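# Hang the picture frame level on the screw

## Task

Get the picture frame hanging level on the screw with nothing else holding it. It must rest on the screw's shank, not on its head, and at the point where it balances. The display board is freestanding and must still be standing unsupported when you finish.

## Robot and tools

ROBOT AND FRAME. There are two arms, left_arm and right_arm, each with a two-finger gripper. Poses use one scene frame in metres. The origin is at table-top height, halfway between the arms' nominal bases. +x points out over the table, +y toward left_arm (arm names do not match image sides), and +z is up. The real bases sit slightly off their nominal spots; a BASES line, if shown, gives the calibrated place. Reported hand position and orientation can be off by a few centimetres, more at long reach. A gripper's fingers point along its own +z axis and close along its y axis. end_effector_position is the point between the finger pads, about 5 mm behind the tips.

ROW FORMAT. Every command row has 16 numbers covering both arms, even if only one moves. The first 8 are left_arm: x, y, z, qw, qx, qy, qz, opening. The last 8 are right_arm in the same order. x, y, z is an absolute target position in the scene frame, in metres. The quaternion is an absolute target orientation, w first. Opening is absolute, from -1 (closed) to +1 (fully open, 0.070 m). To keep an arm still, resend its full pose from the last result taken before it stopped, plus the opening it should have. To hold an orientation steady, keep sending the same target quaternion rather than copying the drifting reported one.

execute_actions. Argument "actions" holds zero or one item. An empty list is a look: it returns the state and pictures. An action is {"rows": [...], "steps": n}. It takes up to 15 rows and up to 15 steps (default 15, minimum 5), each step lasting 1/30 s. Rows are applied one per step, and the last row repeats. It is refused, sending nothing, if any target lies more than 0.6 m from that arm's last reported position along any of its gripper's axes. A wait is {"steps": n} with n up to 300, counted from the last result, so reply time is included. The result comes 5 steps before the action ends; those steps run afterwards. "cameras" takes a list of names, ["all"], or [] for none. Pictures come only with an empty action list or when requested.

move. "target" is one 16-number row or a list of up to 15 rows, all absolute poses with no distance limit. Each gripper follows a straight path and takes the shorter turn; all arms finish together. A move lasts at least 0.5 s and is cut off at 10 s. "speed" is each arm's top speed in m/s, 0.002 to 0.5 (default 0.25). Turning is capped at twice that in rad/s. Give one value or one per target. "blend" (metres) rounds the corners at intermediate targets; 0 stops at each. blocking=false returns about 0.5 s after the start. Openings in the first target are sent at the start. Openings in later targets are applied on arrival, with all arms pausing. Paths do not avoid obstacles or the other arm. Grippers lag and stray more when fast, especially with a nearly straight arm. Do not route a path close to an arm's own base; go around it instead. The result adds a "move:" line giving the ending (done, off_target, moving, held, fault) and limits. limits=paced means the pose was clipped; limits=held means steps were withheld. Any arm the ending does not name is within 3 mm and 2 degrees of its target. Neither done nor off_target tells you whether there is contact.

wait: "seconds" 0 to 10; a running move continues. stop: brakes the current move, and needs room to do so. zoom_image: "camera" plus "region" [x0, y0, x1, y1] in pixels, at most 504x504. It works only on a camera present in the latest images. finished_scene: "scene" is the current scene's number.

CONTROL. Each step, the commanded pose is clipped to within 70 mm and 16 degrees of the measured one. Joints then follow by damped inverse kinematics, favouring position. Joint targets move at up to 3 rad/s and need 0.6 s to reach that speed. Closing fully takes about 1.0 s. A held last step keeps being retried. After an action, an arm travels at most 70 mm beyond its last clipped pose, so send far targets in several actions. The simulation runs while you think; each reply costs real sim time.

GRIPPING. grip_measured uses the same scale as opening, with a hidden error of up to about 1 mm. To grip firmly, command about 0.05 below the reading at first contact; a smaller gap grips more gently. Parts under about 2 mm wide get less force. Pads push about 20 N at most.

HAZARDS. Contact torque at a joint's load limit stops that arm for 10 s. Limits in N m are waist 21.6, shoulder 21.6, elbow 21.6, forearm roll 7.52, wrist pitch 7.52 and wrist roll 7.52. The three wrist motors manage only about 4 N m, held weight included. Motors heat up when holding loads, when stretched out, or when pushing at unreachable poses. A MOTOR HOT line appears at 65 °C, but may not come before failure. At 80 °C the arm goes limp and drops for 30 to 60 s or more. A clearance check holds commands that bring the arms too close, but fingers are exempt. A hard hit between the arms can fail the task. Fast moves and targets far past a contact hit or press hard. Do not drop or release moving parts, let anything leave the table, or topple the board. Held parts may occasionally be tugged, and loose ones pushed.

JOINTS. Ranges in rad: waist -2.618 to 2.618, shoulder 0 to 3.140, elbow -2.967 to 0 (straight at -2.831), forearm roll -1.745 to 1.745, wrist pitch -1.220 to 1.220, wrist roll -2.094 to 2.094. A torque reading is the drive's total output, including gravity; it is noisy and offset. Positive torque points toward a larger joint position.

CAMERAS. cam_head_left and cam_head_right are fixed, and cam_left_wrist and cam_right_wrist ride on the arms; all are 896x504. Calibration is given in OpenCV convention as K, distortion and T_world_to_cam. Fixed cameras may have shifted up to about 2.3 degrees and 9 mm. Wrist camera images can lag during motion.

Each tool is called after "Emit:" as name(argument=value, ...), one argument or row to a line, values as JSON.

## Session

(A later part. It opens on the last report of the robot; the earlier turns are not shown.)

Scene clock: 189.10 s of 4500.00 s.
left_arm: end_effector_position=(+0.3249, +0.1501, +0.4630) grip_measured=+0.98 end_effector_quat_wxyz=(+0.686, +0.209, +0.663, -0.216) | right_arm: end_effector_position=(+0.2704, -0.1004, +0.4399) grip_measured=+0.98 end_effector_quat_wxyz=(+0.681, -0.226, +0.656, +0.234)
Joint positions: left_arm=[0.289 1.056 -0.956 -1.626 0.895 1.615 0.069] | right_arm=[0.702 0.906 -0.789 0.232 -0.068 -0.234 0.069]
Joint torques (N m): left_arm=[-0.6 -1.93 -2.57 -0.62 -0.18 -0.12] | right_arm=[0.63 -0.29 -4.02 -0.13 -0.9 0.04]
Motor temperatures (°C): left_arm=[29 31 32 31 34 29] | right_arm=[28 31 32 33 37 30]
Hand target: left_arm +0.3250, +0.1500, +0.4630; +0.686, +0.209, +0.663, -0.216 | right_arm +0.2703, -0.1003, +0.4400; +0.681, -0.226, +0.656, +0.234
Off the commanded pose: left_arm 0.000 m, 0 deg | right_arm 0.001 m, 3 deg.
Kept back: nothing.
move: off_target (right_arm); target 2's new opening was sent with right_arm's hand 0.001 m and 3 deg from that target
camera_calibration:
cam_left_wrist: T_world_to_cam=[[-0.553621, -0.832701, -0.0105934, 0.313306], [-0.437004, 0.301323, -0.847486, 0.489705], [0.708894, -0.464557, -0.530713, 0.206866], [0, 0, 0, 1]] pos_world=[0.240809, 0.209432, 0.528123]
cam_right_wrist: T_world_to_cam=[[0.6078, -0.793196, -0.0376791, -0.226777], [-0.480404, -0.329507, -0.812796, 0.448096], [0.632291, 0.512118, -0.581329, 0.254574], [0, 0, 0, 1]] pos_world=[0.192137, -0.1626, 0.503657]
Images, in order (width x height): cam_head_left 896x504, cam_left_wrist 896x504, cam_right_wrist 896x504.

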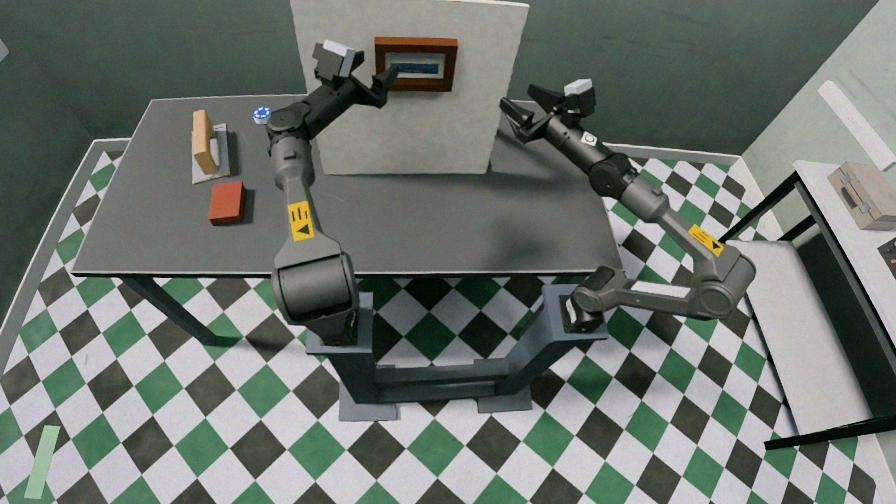

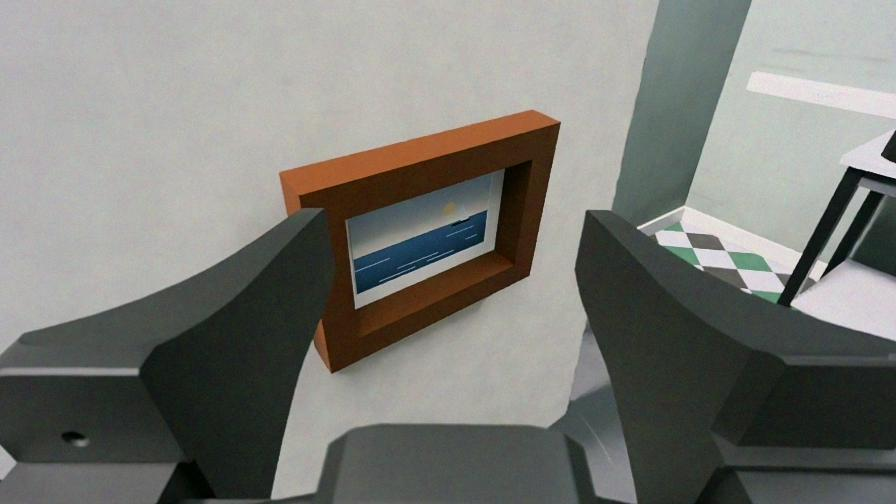

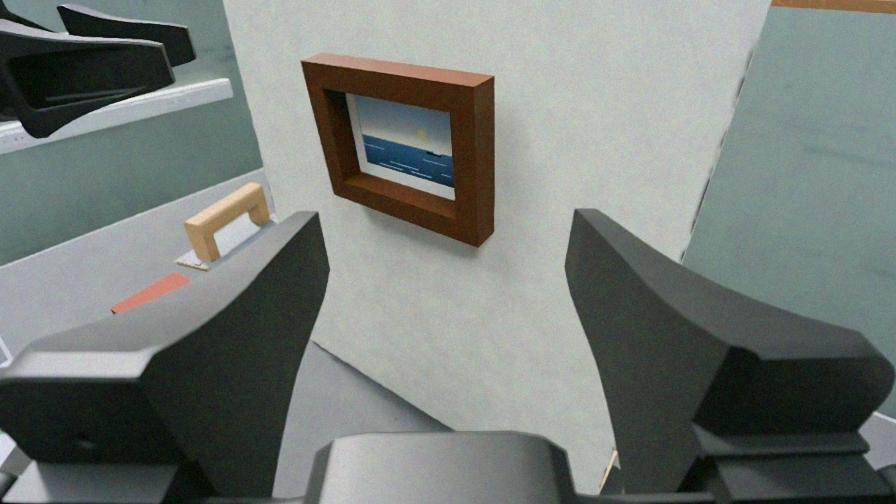

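Emit:
zoom_image(
  camera="cam_head_left",
  region=[310, 155, 360, 190],
)

Emit:
zoom_image(
  camera="cam_head_left",
  region=[455, 155, 505, 190],
)

Emit:
zoom_image(
  camera="cam_head_left",
  region=[490, 0, 540, 35],
)

Emit:
zoom_image(
  camera="cam_head_left",
  region=[400, 0, 450, 35],
)

Emit:
zoom_image(
  camera="cam_head_left",
  region=[360, 25, 410, 60],
)

Emit:
zoom_image(
  camera="cam_head_left",
  region=[420, 25, 470, 60],
)

Emit:
zoom_image(
  camera="cam_head_left",
  region=[420, 70, 470, 105],
)

Scaled by 10.080 from the camera's 896x504 image, which has a finer 1280x720 frame.

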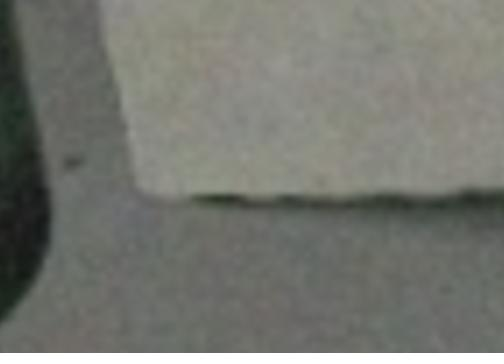

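Scaled by 10.080 from the camera's 896x504 image, which has a finer 1280x720 frame.

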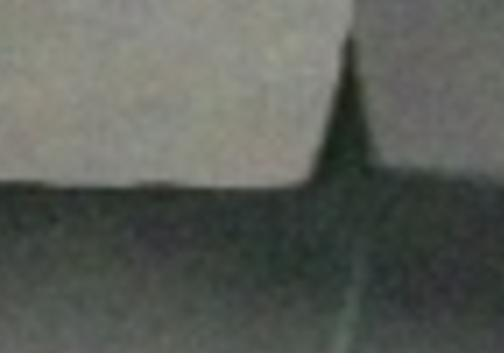

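Scaled by 10.080 from the camera's 896x504 image, which has a finer 1280x720 frame.

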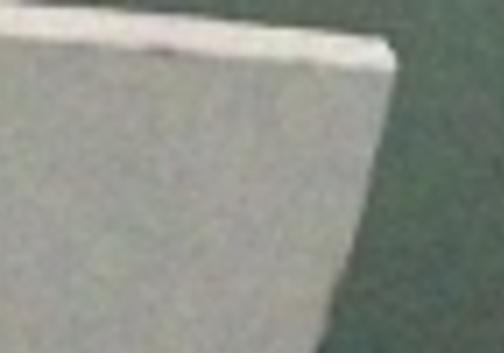

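Scaled by 10.080 from the camera's 896x504 image, which has a finer 1280x720 frame.

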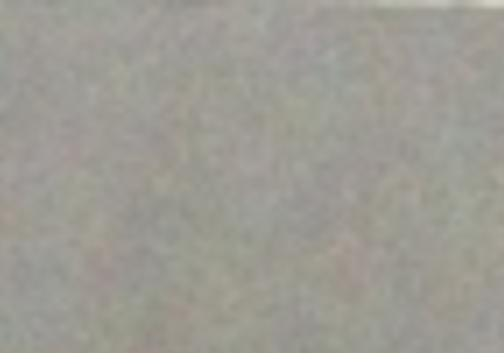

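Scaled by 10.080 from the camera's 896x504 image, which has a finer 1280x720 frame.

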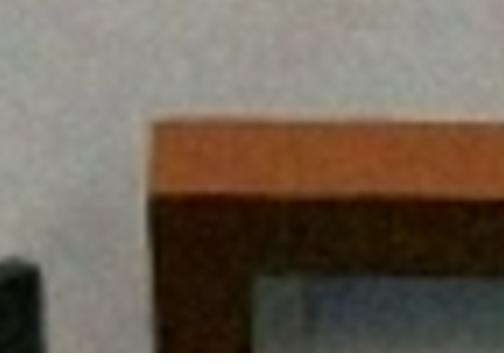

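Scaled by 10.080 from the camera's 896x504 image, which has a finer 1280x720 frame.

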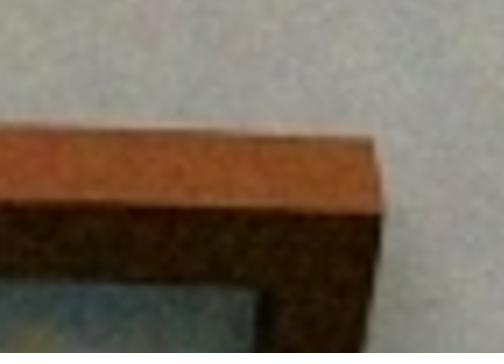

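Scaled by 10.080 from the camera's 896x504 image, which has a finer 1280x720 frame.

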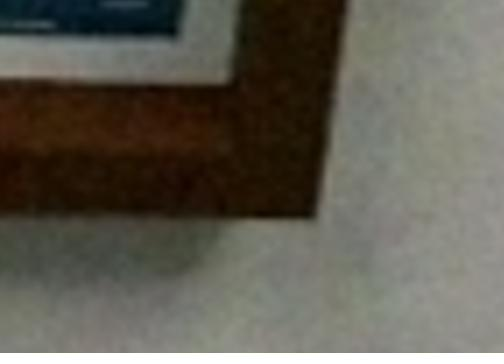

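Emit:
move(
  target=[
    [0.325,0.15,0.463,0.686,0.2089,0.6625,-0.2163,0.98,0.27,-0.10,0.44,0.681,-0.226,0.656,0.234,-1],
    [0.325,0.15,0.463,0.686,0.2089,0.6625,-0.2163,0.98,0.40,-0.065,0.335,0.5124,-0.2536,0.8044,0.1616,-1],
    [0.325,0.15,0.463,0.686,0.2089,0.6625,-0.2163,0.98,0.438,-0.035,0.327,0.5124,-0.2536,0.8044,0.1616,-1],
  ],
  speed=[0.15,0.15,0.06],
  blend=0.01,
  cameras=["cam_left_wrist","cam_right_wrist"],
)

Scene clock: 198.53 s of 4500.00 s.
left_arm: end_effector_position=(+0.3249, +0.1501, +0.4630) grip_measured=+0.98 end_effector_quat_wxyz=(+0.686, +0.209, +0.663, -0.216) | right_arm: end_effector_position=(+0.4385, -0.0351, +0.3268) grip_measured=-1.00 end_effector_quat_wxyz=(+0.512, -0.253, +0.805, +0.161)
Joint positions: left_arm=[0.289 1.056 -0.956 -1.626 0.895 1.615 0.069] | right_arm=[0.555 1.625 -1.328 0.307 0.238 -0.332 0]
Joint torques (N m): left_arm=[-0.57 -3.01 -2.52 -0.69 -0.17 -0.17] | right_arm=[0.48 -7.68 -4.07 0.02 -0.75 0.1]
Motor temperatures (°C): left_arm=[29 31 32 31 34 29] | right_arm=[28 31 32 33 37 30]
Hand target: left_arm +0.3250, +0.1500, +0.4630; +0.686, +0.209, +0.663, -0.216 | right_arm +0.4380, -0.0350, +0.3270; +0.512, -0.254, +0.804, +0.162
Off the commanded pose: left_arm 0.000 m, 0 deg | right_arm 0.001 m, 0 deg.
Kept back: nothing.
move: done; blend cut to 0 m at target 1
camera_calibration:
cam_left_wrist: T_world_to_cam=[[-0.553621, -0.832701, -0.0105934, 0.313306], [-0.437004, 0.301323, -0.847486, 0.489705], [0.708894, -0.464557, -0.530713, 0.206866], [0, 0, 0, 1]] pos_world=[0.240809, 0.209432, 0.528123]
cam_right_wrist: T_world_to_cam=[[0.551741, -0.833442, -0.0309221, -0.260463], [-0.748522, -0.47849, -0.459089, 0.455189], [0.367828, 0.276444, -0.887852, 0.256883], [0, 0, 0, 1]] pos_world=[0.389938, -0.0702914, 0.428993]
Images, in order (width x height): cam_left_wrist 896x504, cam_right_wrist 896x504.

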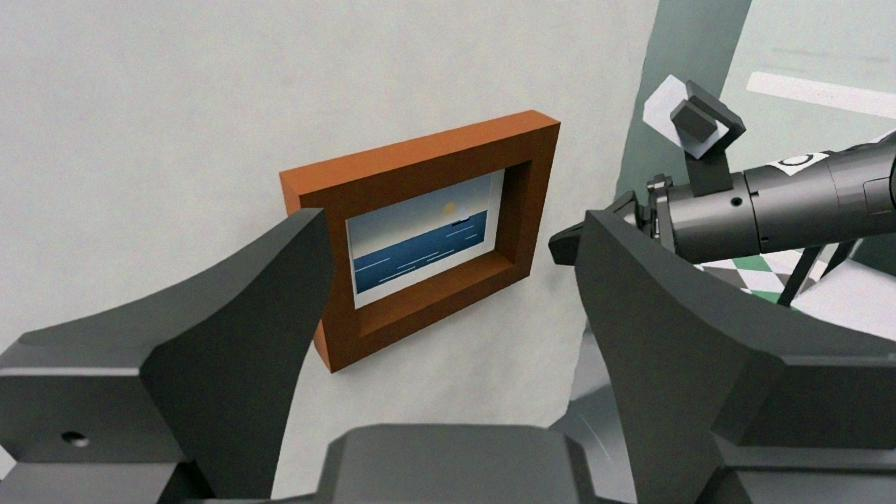

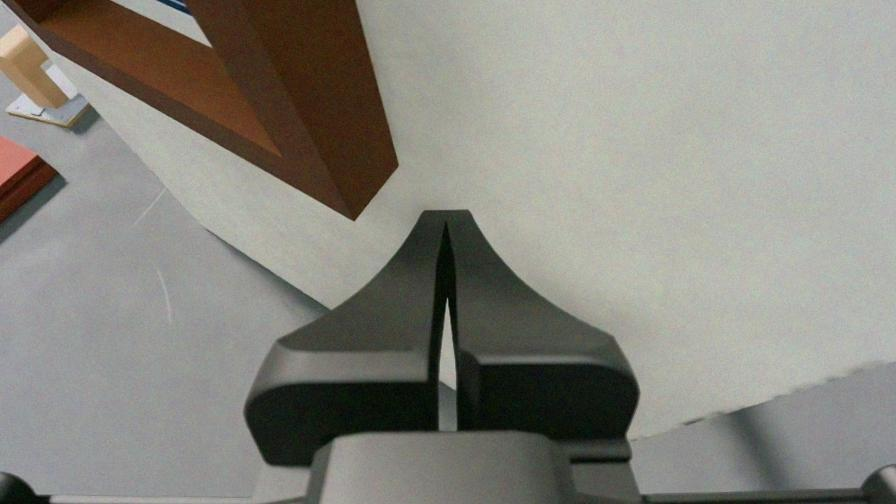

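Emit:
move(
  target=[
    [0.325,0.15,0.463,0.686,0.2089,0.6625,-0.2163,0.98,0.438,-0.012,0.327,0.5124,-0.2536,0.8044,0.1616,-1],
    [0.325,0.15,0.463,0.686,0.2089,0.6625,-0.2163,0.98,0.438,0.010,0.327,0.5124,-0.2536,0.8044,0.1616,-1],
  ],
  speed=[0.03,0.02],
  blend=0.005,
  cameras=["cam_left_wrist","cam_right_wrist"],
)

Scene clock: 200.87 s of 4500.00 s.
left_arm: end_effector_position=(+0.3249, +0.1501, +0.4630) grip_measured=+0.98 end_effector_quat_wxyz=(+0.686, +0.209, +0.663, -0.216) | right_arm: end_effector_position=(+0.4381, +0.0099, +0.3268) grip_measured=-1.00 end_effector_quat_wxyz=(+0.512, -0.254, +0.804, +0.161)
Joint positions: left_arm=[0.289 1.056 -0.956 -1.626 0.895 1.615 0.069] | right_arm=[0.674 1.712 -1.438 -0.144 0.253 0.156 0]
Joint torques (N m): left_arm=[-0.72 -3.22 -2.63 -0.75 -0.16 -0.18] | right_arm=[1.11 -7.61 -5.39 0.04 -1.05 -0.02]
Motor temperatures (°C): left_arm=[29 31 32 31 34 29] | right_arm=[28 31 32 33 37 30]
Hand target: left_arm +0.3250, +0.1500, +0.4630; +0.686, +0.209, +0.663, -0.216 | right_arm +0.4380, +0.0100, +0.3270; +0.512, -0.254, +0.804, +0.162
Off the commanded pose: left_arm 0.000 m, 0 deg | right_arm 0.000 m, 0 deg.
Kept back: nothing.
move: done
camera_calibration:
cam_left_wrist: T_world_to_cam=[[-0.553621, -0.832701, -0.0105934, 0.313306], [-0.437004, 0.301323, -0.847486, 0.489705], [0.708894, -0.464557, -0.530713, 0.206866], [0, 0, 0, 1]] pos_world=[0.240809, 0.209432, 0.528123]
cam_right_wrist: T_world_to_cam=[[0.552092, -0.833214, -0.0308137, -0.222919], [-0.748318, -0.478864, -0.459031, 0.476293], [0.367715, 0.276486, -0.887886, 0.244728], [0, 0, 0, 1]] pos_world=[0.3895, -0.0253236, 0.429055]
Images, in order (width x height): cam_left_wrist 896x504, cam_right_wrist 896x504.

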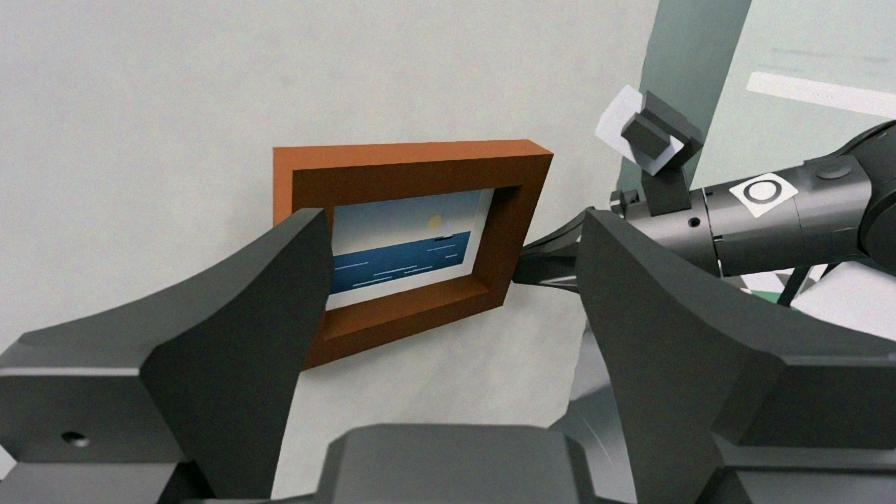

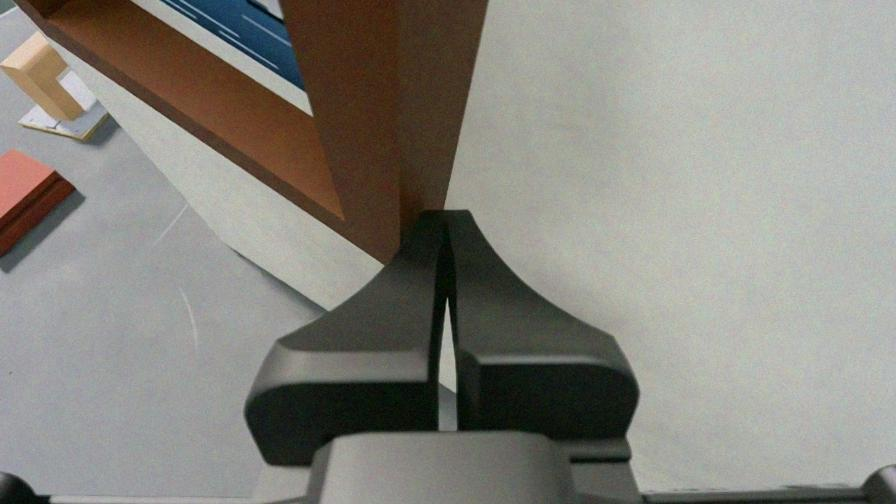

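Emit:
move(
  target=[
    [0.325,0.15,0.463,0.686,0.2089,0.6625,-0.2163,0.98,0.438,-0.012,0.327,0.5124,-0.2536,0.8044,0.1616,-1],
    [0.325,0.15,0.463,0.686,0.2089,0.6625,-0.2163,0.98,0.438,-0.035,0.327,0.5124,-0.2536,0.8044,0.1616,-1],
  ],
  speed=[0.015,0.03],
  blend=0.005,
  cameras=["cam_left_wrist","cam_head_left","cam_head_right"],
)

Emit:
zoom_image(
  camera="cam_left_wrist",
  region=[270, 150, 330, 192],
)

Emit:
zoom_image(
  camera="cam_left_wrist",
  region=[515, 125, 575, 167],
)

Scene clock: 203.70 s of 4500.00 s.
left_arm: end_effector_position=(+0.3249, +0.1501, +0.4630) grip_measured=+0.98 end_effector_quat_wxyz=(+0.686, +0.209, +0.663, -0.216) | right_arm: end_effector_position=(+0.4381, -0.0348, +0.3272) grip_measured=-1.00 end_effector_quat_wxyz=(+0.513, -0.254, +0.804, +0.162)
Joint positions: left_arm=[0.289 1.056 -0.956 -1.626 0.895 1.615 0.069] | right_arm=[0.556 1.624 -1.327 0.308 0.238 -0.333 0]
Joint torques (N m): left_arm=[-0.66 -3.56 -2.45 -0.76 -0.12 -0.16] | right_arm=[-0.09 -7.17 -4.01 -0.12 -0.58 0.12]
Motor temperatures (°C): left_arm=[29 31 32 31 34 29] | right_arm=[28 31 32 33 37 30]
Hand target: left_arm +0.3250, +0.1500, +0.4630; +0.686, +0.209, +0.663, -0.216 | right_arm +0.4380, -0.0350, +0.3270; +0.512, -0.254, +0.804, +0.162
Off the commanded pose: left_arm 0.000 m, 0 deg | right_arm 0.000 m, 0 deg.
Kept back: nothing.
move: done
camera_calibration:
cam_left_wrist: T_world_to_cam=[[-0.553621, -0.832701, -0.0105934, 0.313306], [-0.437004, 0.301323, -0.847486, 0.489705], [0.708894, -0.464557, -0.530713, 0.206866], [0, 0, 0, 1]] pos_world=[0.240809, 0.209432, 0.528123]
Images, in order (width x height): cam_head_left 896x504, cam_head_right 896x504, cam_left_wrist 896x504.

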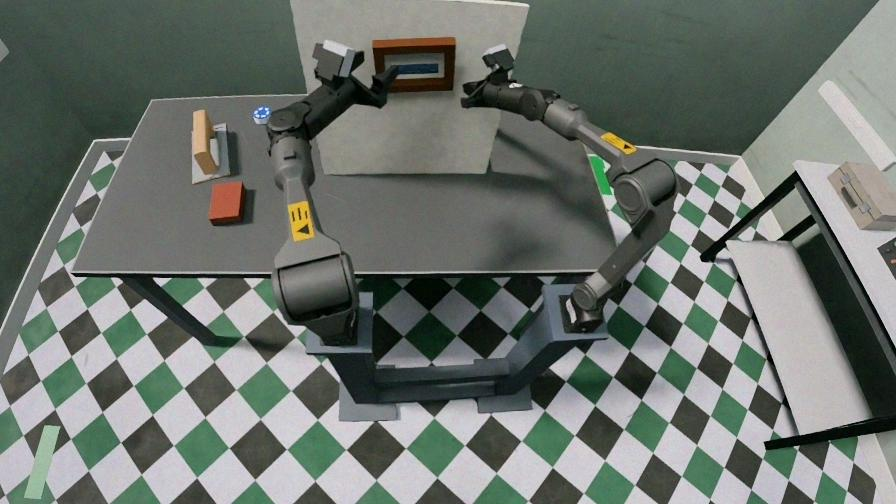

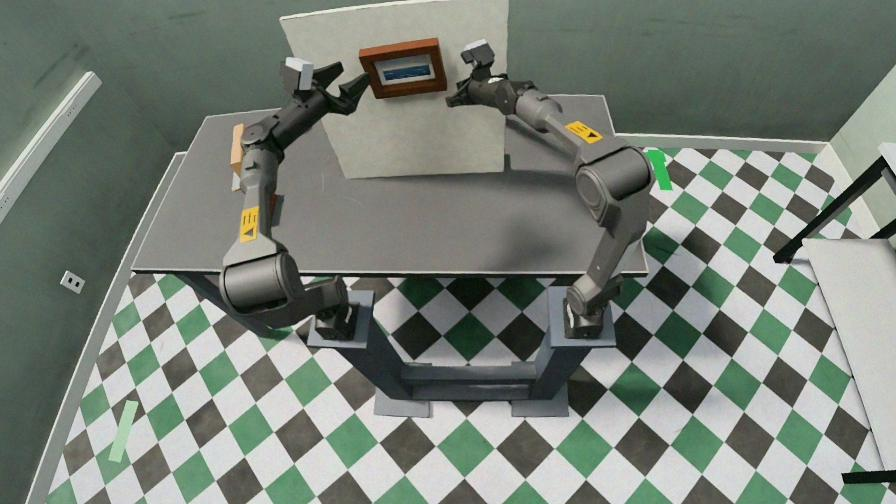

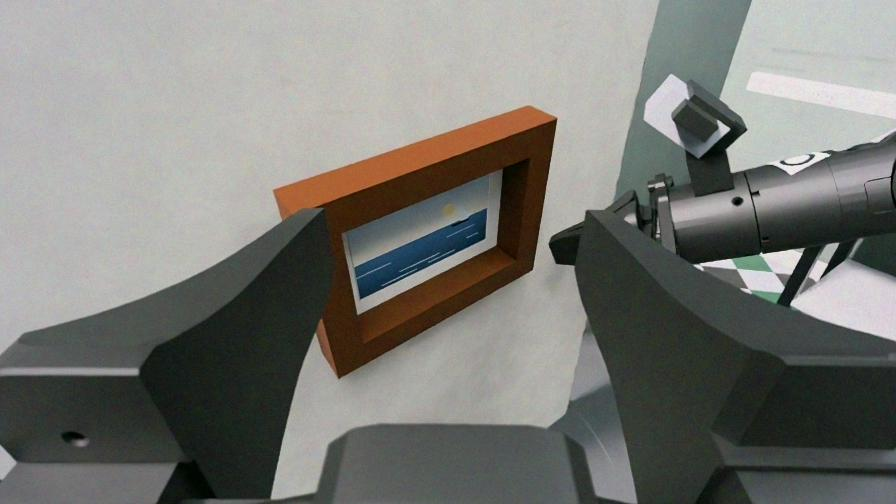

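Scaled by 8.400 from the camera's 896x504 image, which has a finer 1280x720 frame.

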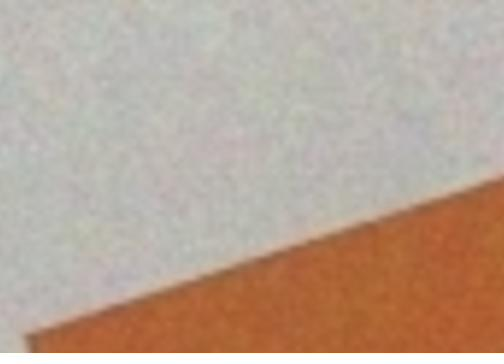

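Scaled by 8.400 from the camera's 896x504 image, which has a finer 1280x720 frame.

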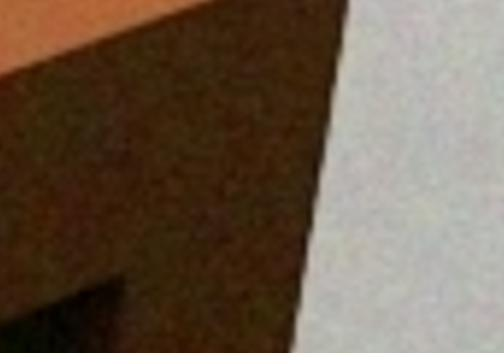

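Emit:
zoom_image(
  camera="cam_head_right",
  region=[350, 35, 400, 70],
)

Emit:
zoom_image(
  camera="cam_head_right",
  region=[405, 30, 455, 65],
)

Emit:
zoom_image(
  camera="cam_head_left",
  region=[360, 25, 410, 60],
)

Emit:
zoom_image(
  camera="cam_head_left",
  region=[420, 25, 470, 60],
)

Emit:
zoom_image(
  camera="cam_left_wrist",
  region=[515, 95, 575, 137],
)

Scaled by 10.080 from the camera's 896x504 image, which has a finer 1280x720 frame.

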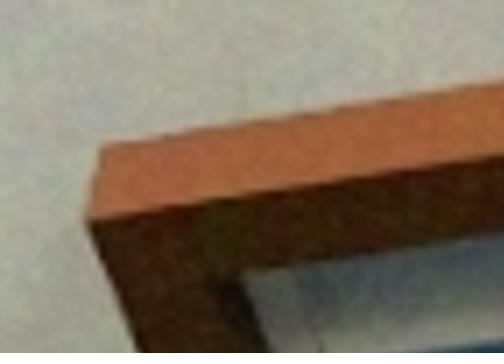

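Scaled by 10.080 from the camera's 896x504 image, which has a finer 1280x720 frame.

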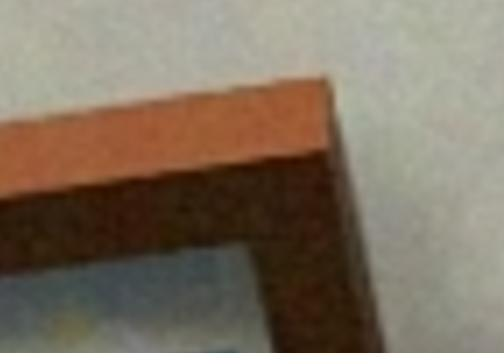

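Scaled by 10.080 from the camera's 896x504 image, which has a finer 1280x720 frame.

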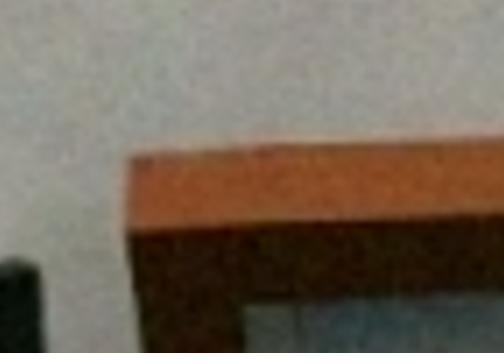

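Scaled by 10.080 from the camera's 896x504 image, which has a finer 1280x720 frame.

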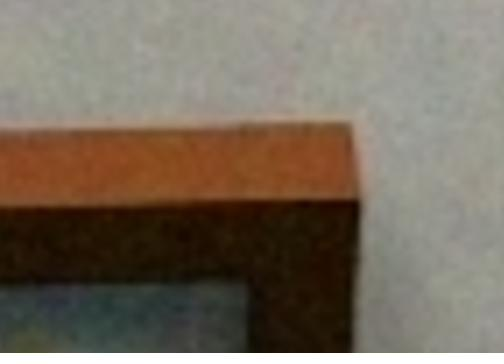

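Scaled by 8.400 from the camera's 896x504 image, which has a finer 1280x720 frame.

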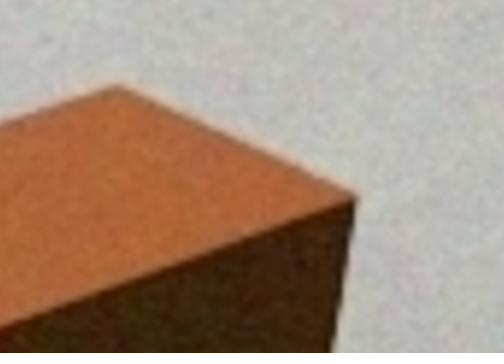

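Emit:
move(
  target=[
    [0.325,0.15,0.463,0.686,0.2089,0.6625,-0.2163,0.98,0.41,-0.08,0.34,0.5124,-0.2536,0.8044,0.1616,-1],
    [0.325,0.15,0.463,0.686,0.2089,0.6625,-0.2163,0.98,0.40,-0.17,0.44,0.2424,0.1815,0.7457,0.5858,-1],
    [0.325,0.15,0.463,0.686,0.2089,0.6625,-0.2163,0.98,0.468,-0.18,0.45,0.2424,0.1815,0.7457,0.5858,0.98],
  ],
  speed=[0.15,0.2,0.1],
  blend=0.01,
  cameras=["cam_left_wrist","cam_right_wrist"],
)

Scene clock: 211.60 s of 4500.00 s.
left_arm: end_effector_position=(+0.3249, +0.1501, +0.4630) grip_measured=+0.98 end_effector_quat_wxyz=(+0.686, +0.209, +0.663, -0.216) | right_arm: end_effector_position=(+0.4682, -0.1801, +0.4500) grip_measured=+0.98 end_effector_quat_wxyz=(+0.243, +0.183, +0.749, +0.589)
Joint positions: left_arm=[0.289 1.056 -0.956 -1.626 0.895 1.615 0.069] | right_arm=[-0.133 1.737 -1.755 1.308 1.13 0.057 0.069]
Joint torques (N m): left_arm=[-0.59 -3.51 -2.57 -0.86 -0.14 -0.15] | right_arm=[0.49 -7.97 -3.54 1 -0.26 -0.21]
Motor temperatures (°C): left_arm=[29 31 32 31 34 29] | right_arm=[28 31 32 33 37 30]
Hand target: left_arm +0.3250, +0.1500, +0.4630; +0.686, +0.209, +0.663, -0.216 | right_arm +0.4680, -0.1800, +0.4500; +0.244, +0.182, +0.749, +0.588
Off the commanded pose: left_arm 0.000 m, 0 deg | right_arm 0.000 m, 0 deg.
Kept back: nothing.
move: done
camera_calibration:
cam_left_wrist: T_world_to_cam=[[-0.553621, -0.832701, -0.0105934, 0.313306], [-0.437004, 0.301323, -0.847486, 0.489705], [0.708894, -0.464557, -0.530713, 0.206866], [0, 0, 0, 1]] pos_world=[0.240809, 0.209432, 0.528123]
cam_right_wrist: T_world_to_cam=[[-0.0241926, -0.226491, -0.973713, 0.409396], [-0.998979, -0.0316898, 0.0321916, 0.4412], [-0.0381479, 0.973498, -0.225494, 0.412973], [0, 0, 0, 1]] pos_world=[0.466408, -0.295322, 0.477554]
Images, in order (width x height): cam_left_wrist 896x504, cam_right_wrist 896x504.

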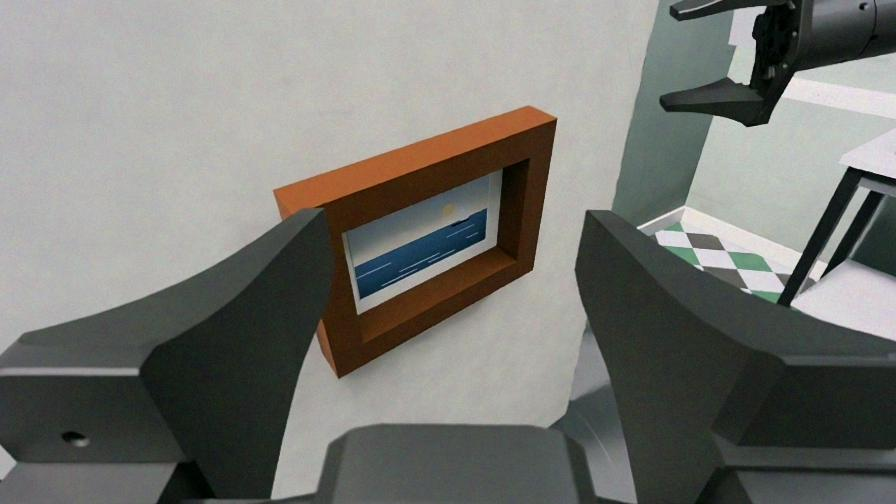

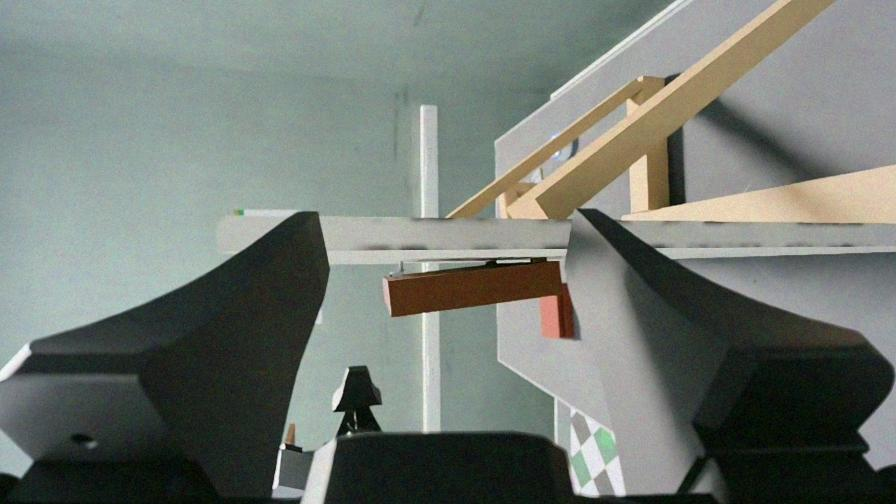

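Emit:
execute_actions(
  actions=[],
  cameras=["all"],
)

Emit:
zoom_image(
  camera="cam_right_wrist",
  region=[360, 220, 600, 340],
)

Scene clock: 213.67 s of 4500.00 s.
left_arm: end_effector_position=(+0.3249, +0.1501, +0.4630) grip_measured=+0.98 end_effector_quat_wxyz=(+0.686, +0.209, +0.663, -0.216) | right_arm: end_effector_position=(+0.4682, -0.1801, +0.4500) grip_measured=+0.98 end_effector_quat_wxyz=(+0.243, +0.183, +0.749, +0.589)
Joint positions: left_arm=[0.289 1.056 -0.956 -1.626 0.895 1.615 0.069] | right_arm=[-0.133 1.737 -1.755 1.308 1.13 0.057 0.069]
Joint torques (N m): left_arm=[-0.49 -3.52 -2.64 -0.9 -0.11 -0.14] | right_arm=[0.19 -7.93 -3.59 0.99 -0.31 -0.19]
Motor temperatures (°C): left_arm=[29 31 32 31 34 29] | right_arm=[28 31 32 33 37 30]
Hand target: left_arm +0.3250, +0.1500, +0.4630; +0.686, +0.209, +0.663, -0.216 | right_arm +0.4680, -0.1800, +0.4500; +0.244, +0.182, +0.749, +0.588
Off the commanded pose: left_arm 0.000 m, 0 deg | right_arm 0.000 m, 0 deg.
Steps of this call (1-62: nothing new was sent). Readings (end_effector_position of left_arm | right_arm):
1: (+0.3249, +0.1501, +0.4630) | (+0.4682, -0.1801, +0.4500)
2: (+0.3249, +0.1501, +0.4630) | (+0.4682, -0.1801, +0.4500)
4: (+0.3249, +0.1501, +0.4630) | (+0.4682, -0.1801, +0.4500)
8: (+0.3249, +0.1501, +0.4630) | (+0.4682, -0.1801, +0.4500)
62: the state above
camera_calibration:
cam_left_wrist: T_world_to_cam=[[-0.553621, -0.832701, -0.0105934, 0.313306], [-0.437004, 0.301323, -0.847486, 0.489705], [0.708894, -0.464557, -0.530713, 0.206866], [0, 0, 0, 1]] pos_world=[0.240809, 0.209432, 0.528123]
cam_right_wrist: T_world_to_cam=[[-0.0241926, -0.226491, -0.973713, 0.409396], [-0.998979, -0.0316898, 0.0321916, 0.4412], [-0.0381479, 0.973498, -0.225494, 0.412973], [0, 0, 0, 1]] pos_world=[0.466408, -0.295322, 0.477554]

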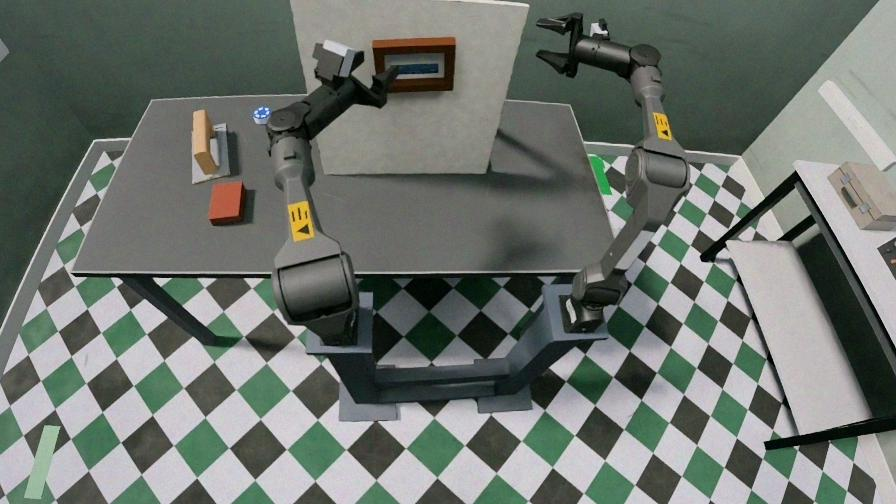

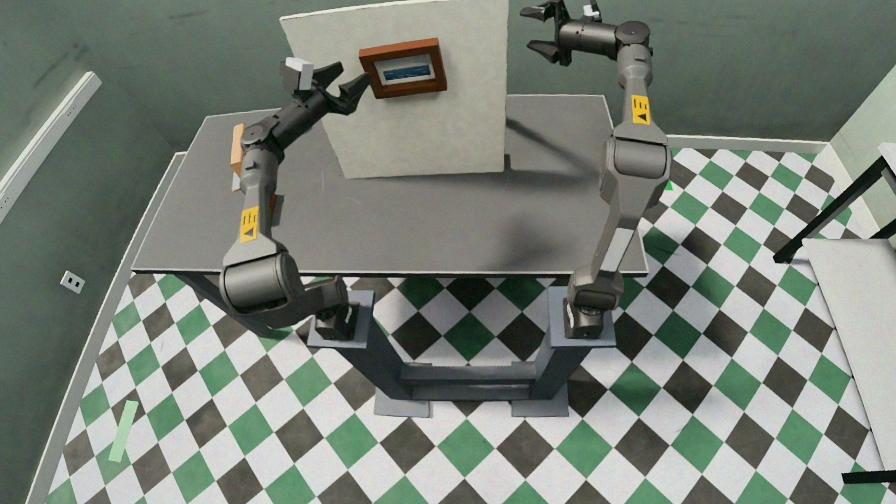

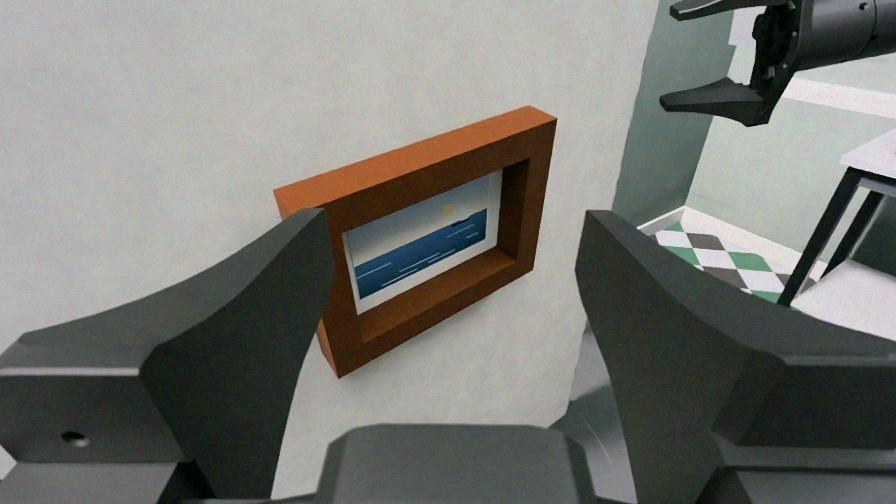

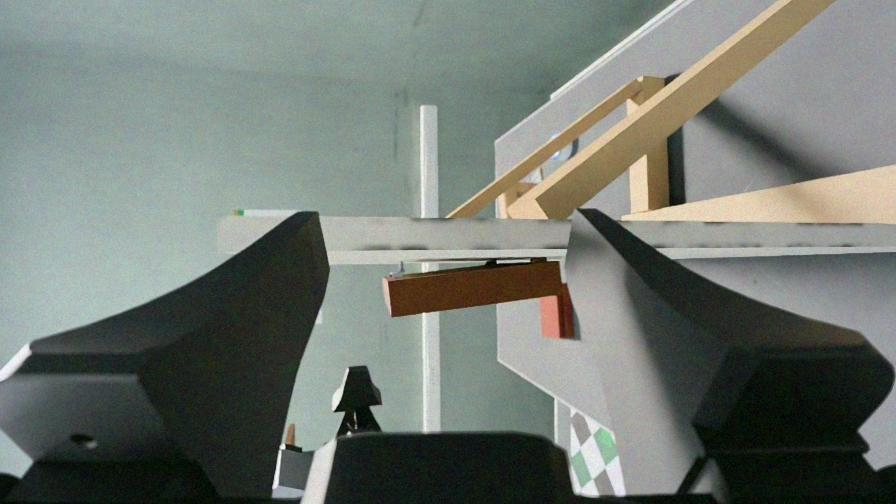

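Scaled by 2.100 from the camera's 896x504 image, which has a finer 1280x720 frame.

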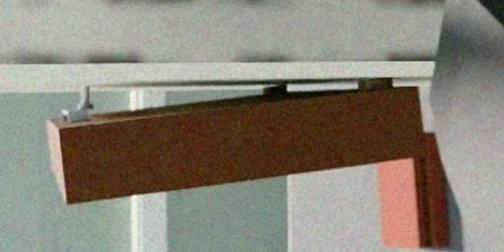

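Emit:
zoom_image(
  camera="cam_right_wrist",
  region=[375, 245, 455, 325],
)

Scaled by 6.300 from the camera's 896x504 image, which has a finer 1280x720 frame.

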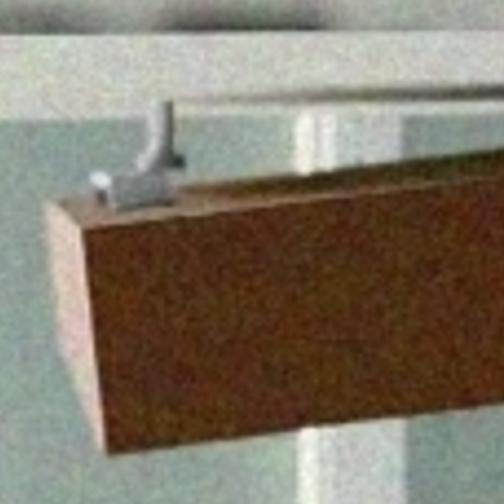

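Emit:
move(
  target=[
    [0.37,0.11,0.51,0.4226,0,0.9063,0,0.98,0.468,-0.18,0.45,0.2424,0.1815,0.7457,0.5858,0.98],
    [0.432,0.09,0.492,0.2588,0,0.9659,0,0.98,0.468,-0.18,0.45,0.2424,0.1815,0.7457,0.5858,0.98],
  ],
  speed=0.15,
  blend=[0.03,0],
  cameras=["cam_left_wrist","cam_right_wrist","cam_head_left"],
)

Scene clock: 221.47 s of 4500.00 s.
left_arm: end_effector_position=(+0.4325, +0.0900, +0.4909) grip_measured=+0.98 end_effector_quat_wxyz=(+0.474, +0.020, +0.877, -0.074) | right_arm: end_effector_position=(+0.4682, -0.1801, +0.4500) grip_measured=+0.98 end_effector_quat_wxyz=(+0.243, +0.183, +0.749, +0.589)
Joint positions: left_arm=[-0.428 1.721 -2.264 0.228 1.223 -0.351 0.069] | right_arm=[-0.133 1.737 -1.755 1.308 1.13 0.057 0.069]
Joint torques (N m): left_arm=[0.28 -7.45 -2.5 0.01 -0.65 0.02] | right_arm=[-0.42 -7.89 -3.6 0.96 -0.27 -0.14]
Motor temperatures (°C): left_arm=[29 31 32 31 34 29] | right_arm=[28 31 32 33 37 30]
Hand target: left_arm +0.4319, +0.0901, +0.4916; +0.475, +0.020, +0.877, -0.075 | right_arm +0.4680, -0.1800, +0.4500; +0.244, +0.182, +0.749, +0.588
Off the commanded pose: left_arm 0.001 m, 28 deg; orientation clipped | right_arm 0.000 m, 0 deg.
joint sent to its limit (left arm) — joint 5 (wrist pitch), upper limit.
Kept back: nothing.
move: off_target (left_arm); limits=paced
camera_calibration:
cam_left_wrist: T_world_to_cam=[[-0.0924869, -0.991749, 0.0887665, 0.0891908], [-0.919632, 0.0509021, -0.389469, 0.584913], [0.381737, -0.117653, -0.916752, 0.417211], [0, 0, 0, 1]] pos_world=[0.386889, 0.107768, 0.602367]
cam_right_wrist: T_world_to_cam=[[-0.0241926, -0.226491, -0.973713, 0.409396], [-0.998979, -0.0316898, 0.0321916, 0.4412], [-0.0381479, 0.973498, -0.225494, 0.412973], [0, 0, 0, 1]] pos_world=[0.466408, -0.295322, 0.477554]
Images, in order (width x height): cam_head_left 896x504, cam_left_wrist 896x504, cam_right_wrist 896x504.

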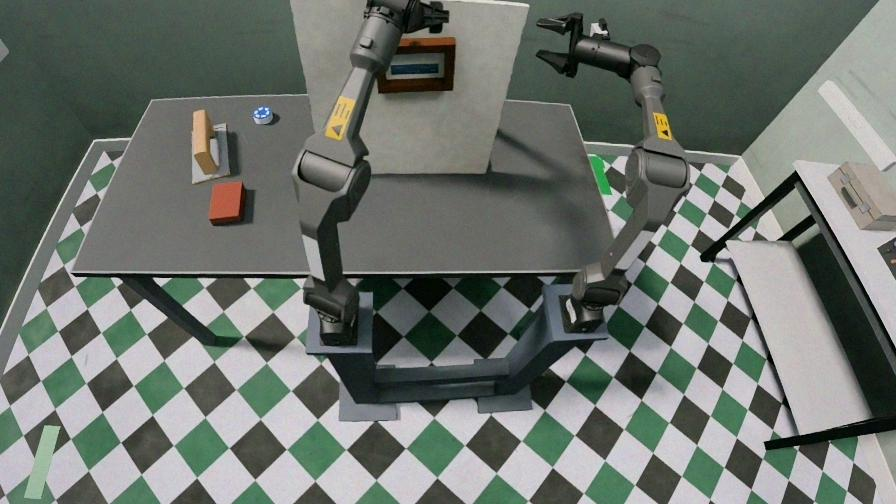

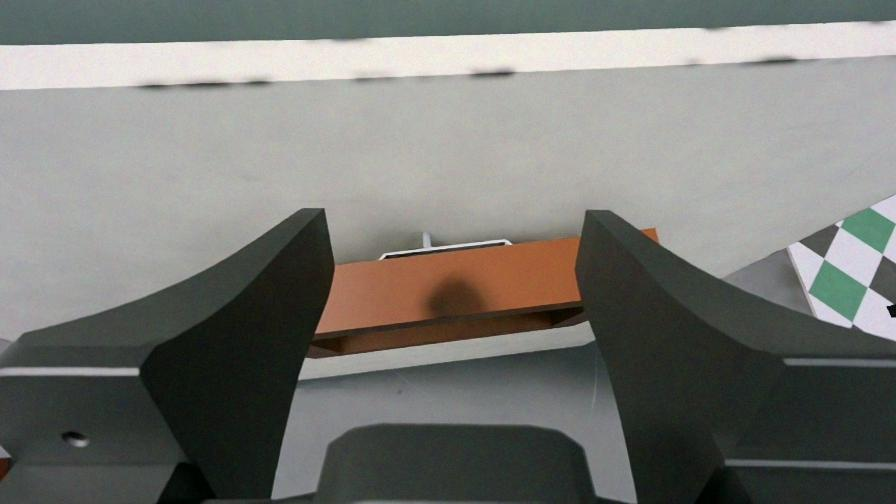

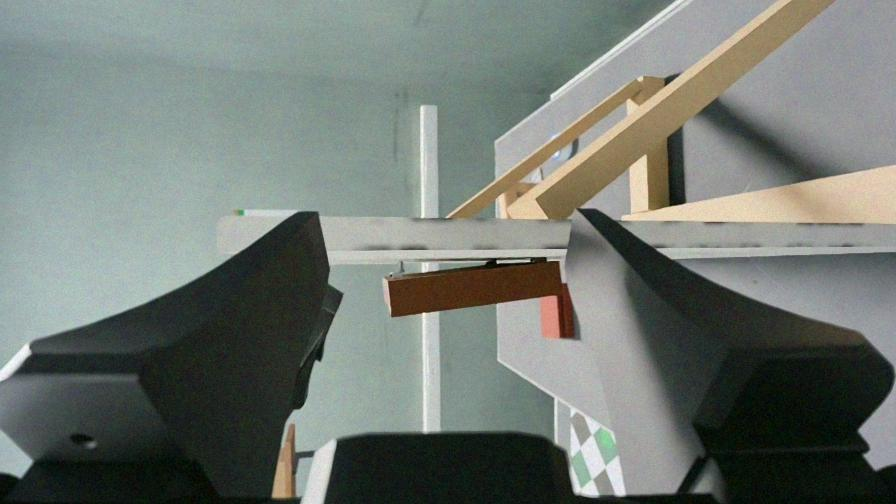

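Emit:
zoom_image(
  camera="cam_left_wrist",
  region=[360, 220, 530, 270],
)

Emit:
zoom_image(
  camera="cam_left_wrist",
  region=[400, 225, 460, 260],
)

Scaled by 2.965 from the camera's 896x504 image, which has a finer 1280x720 frame.

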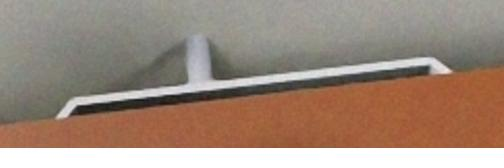

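Scaled by 8.400 from the camera's 896x504 image, which has a finer 1280x720 frame.

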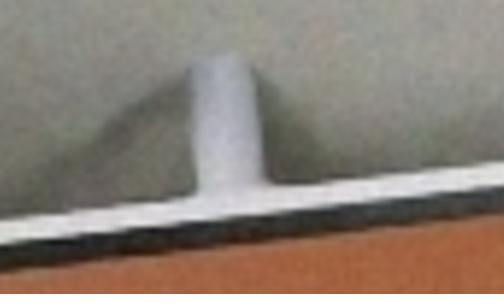

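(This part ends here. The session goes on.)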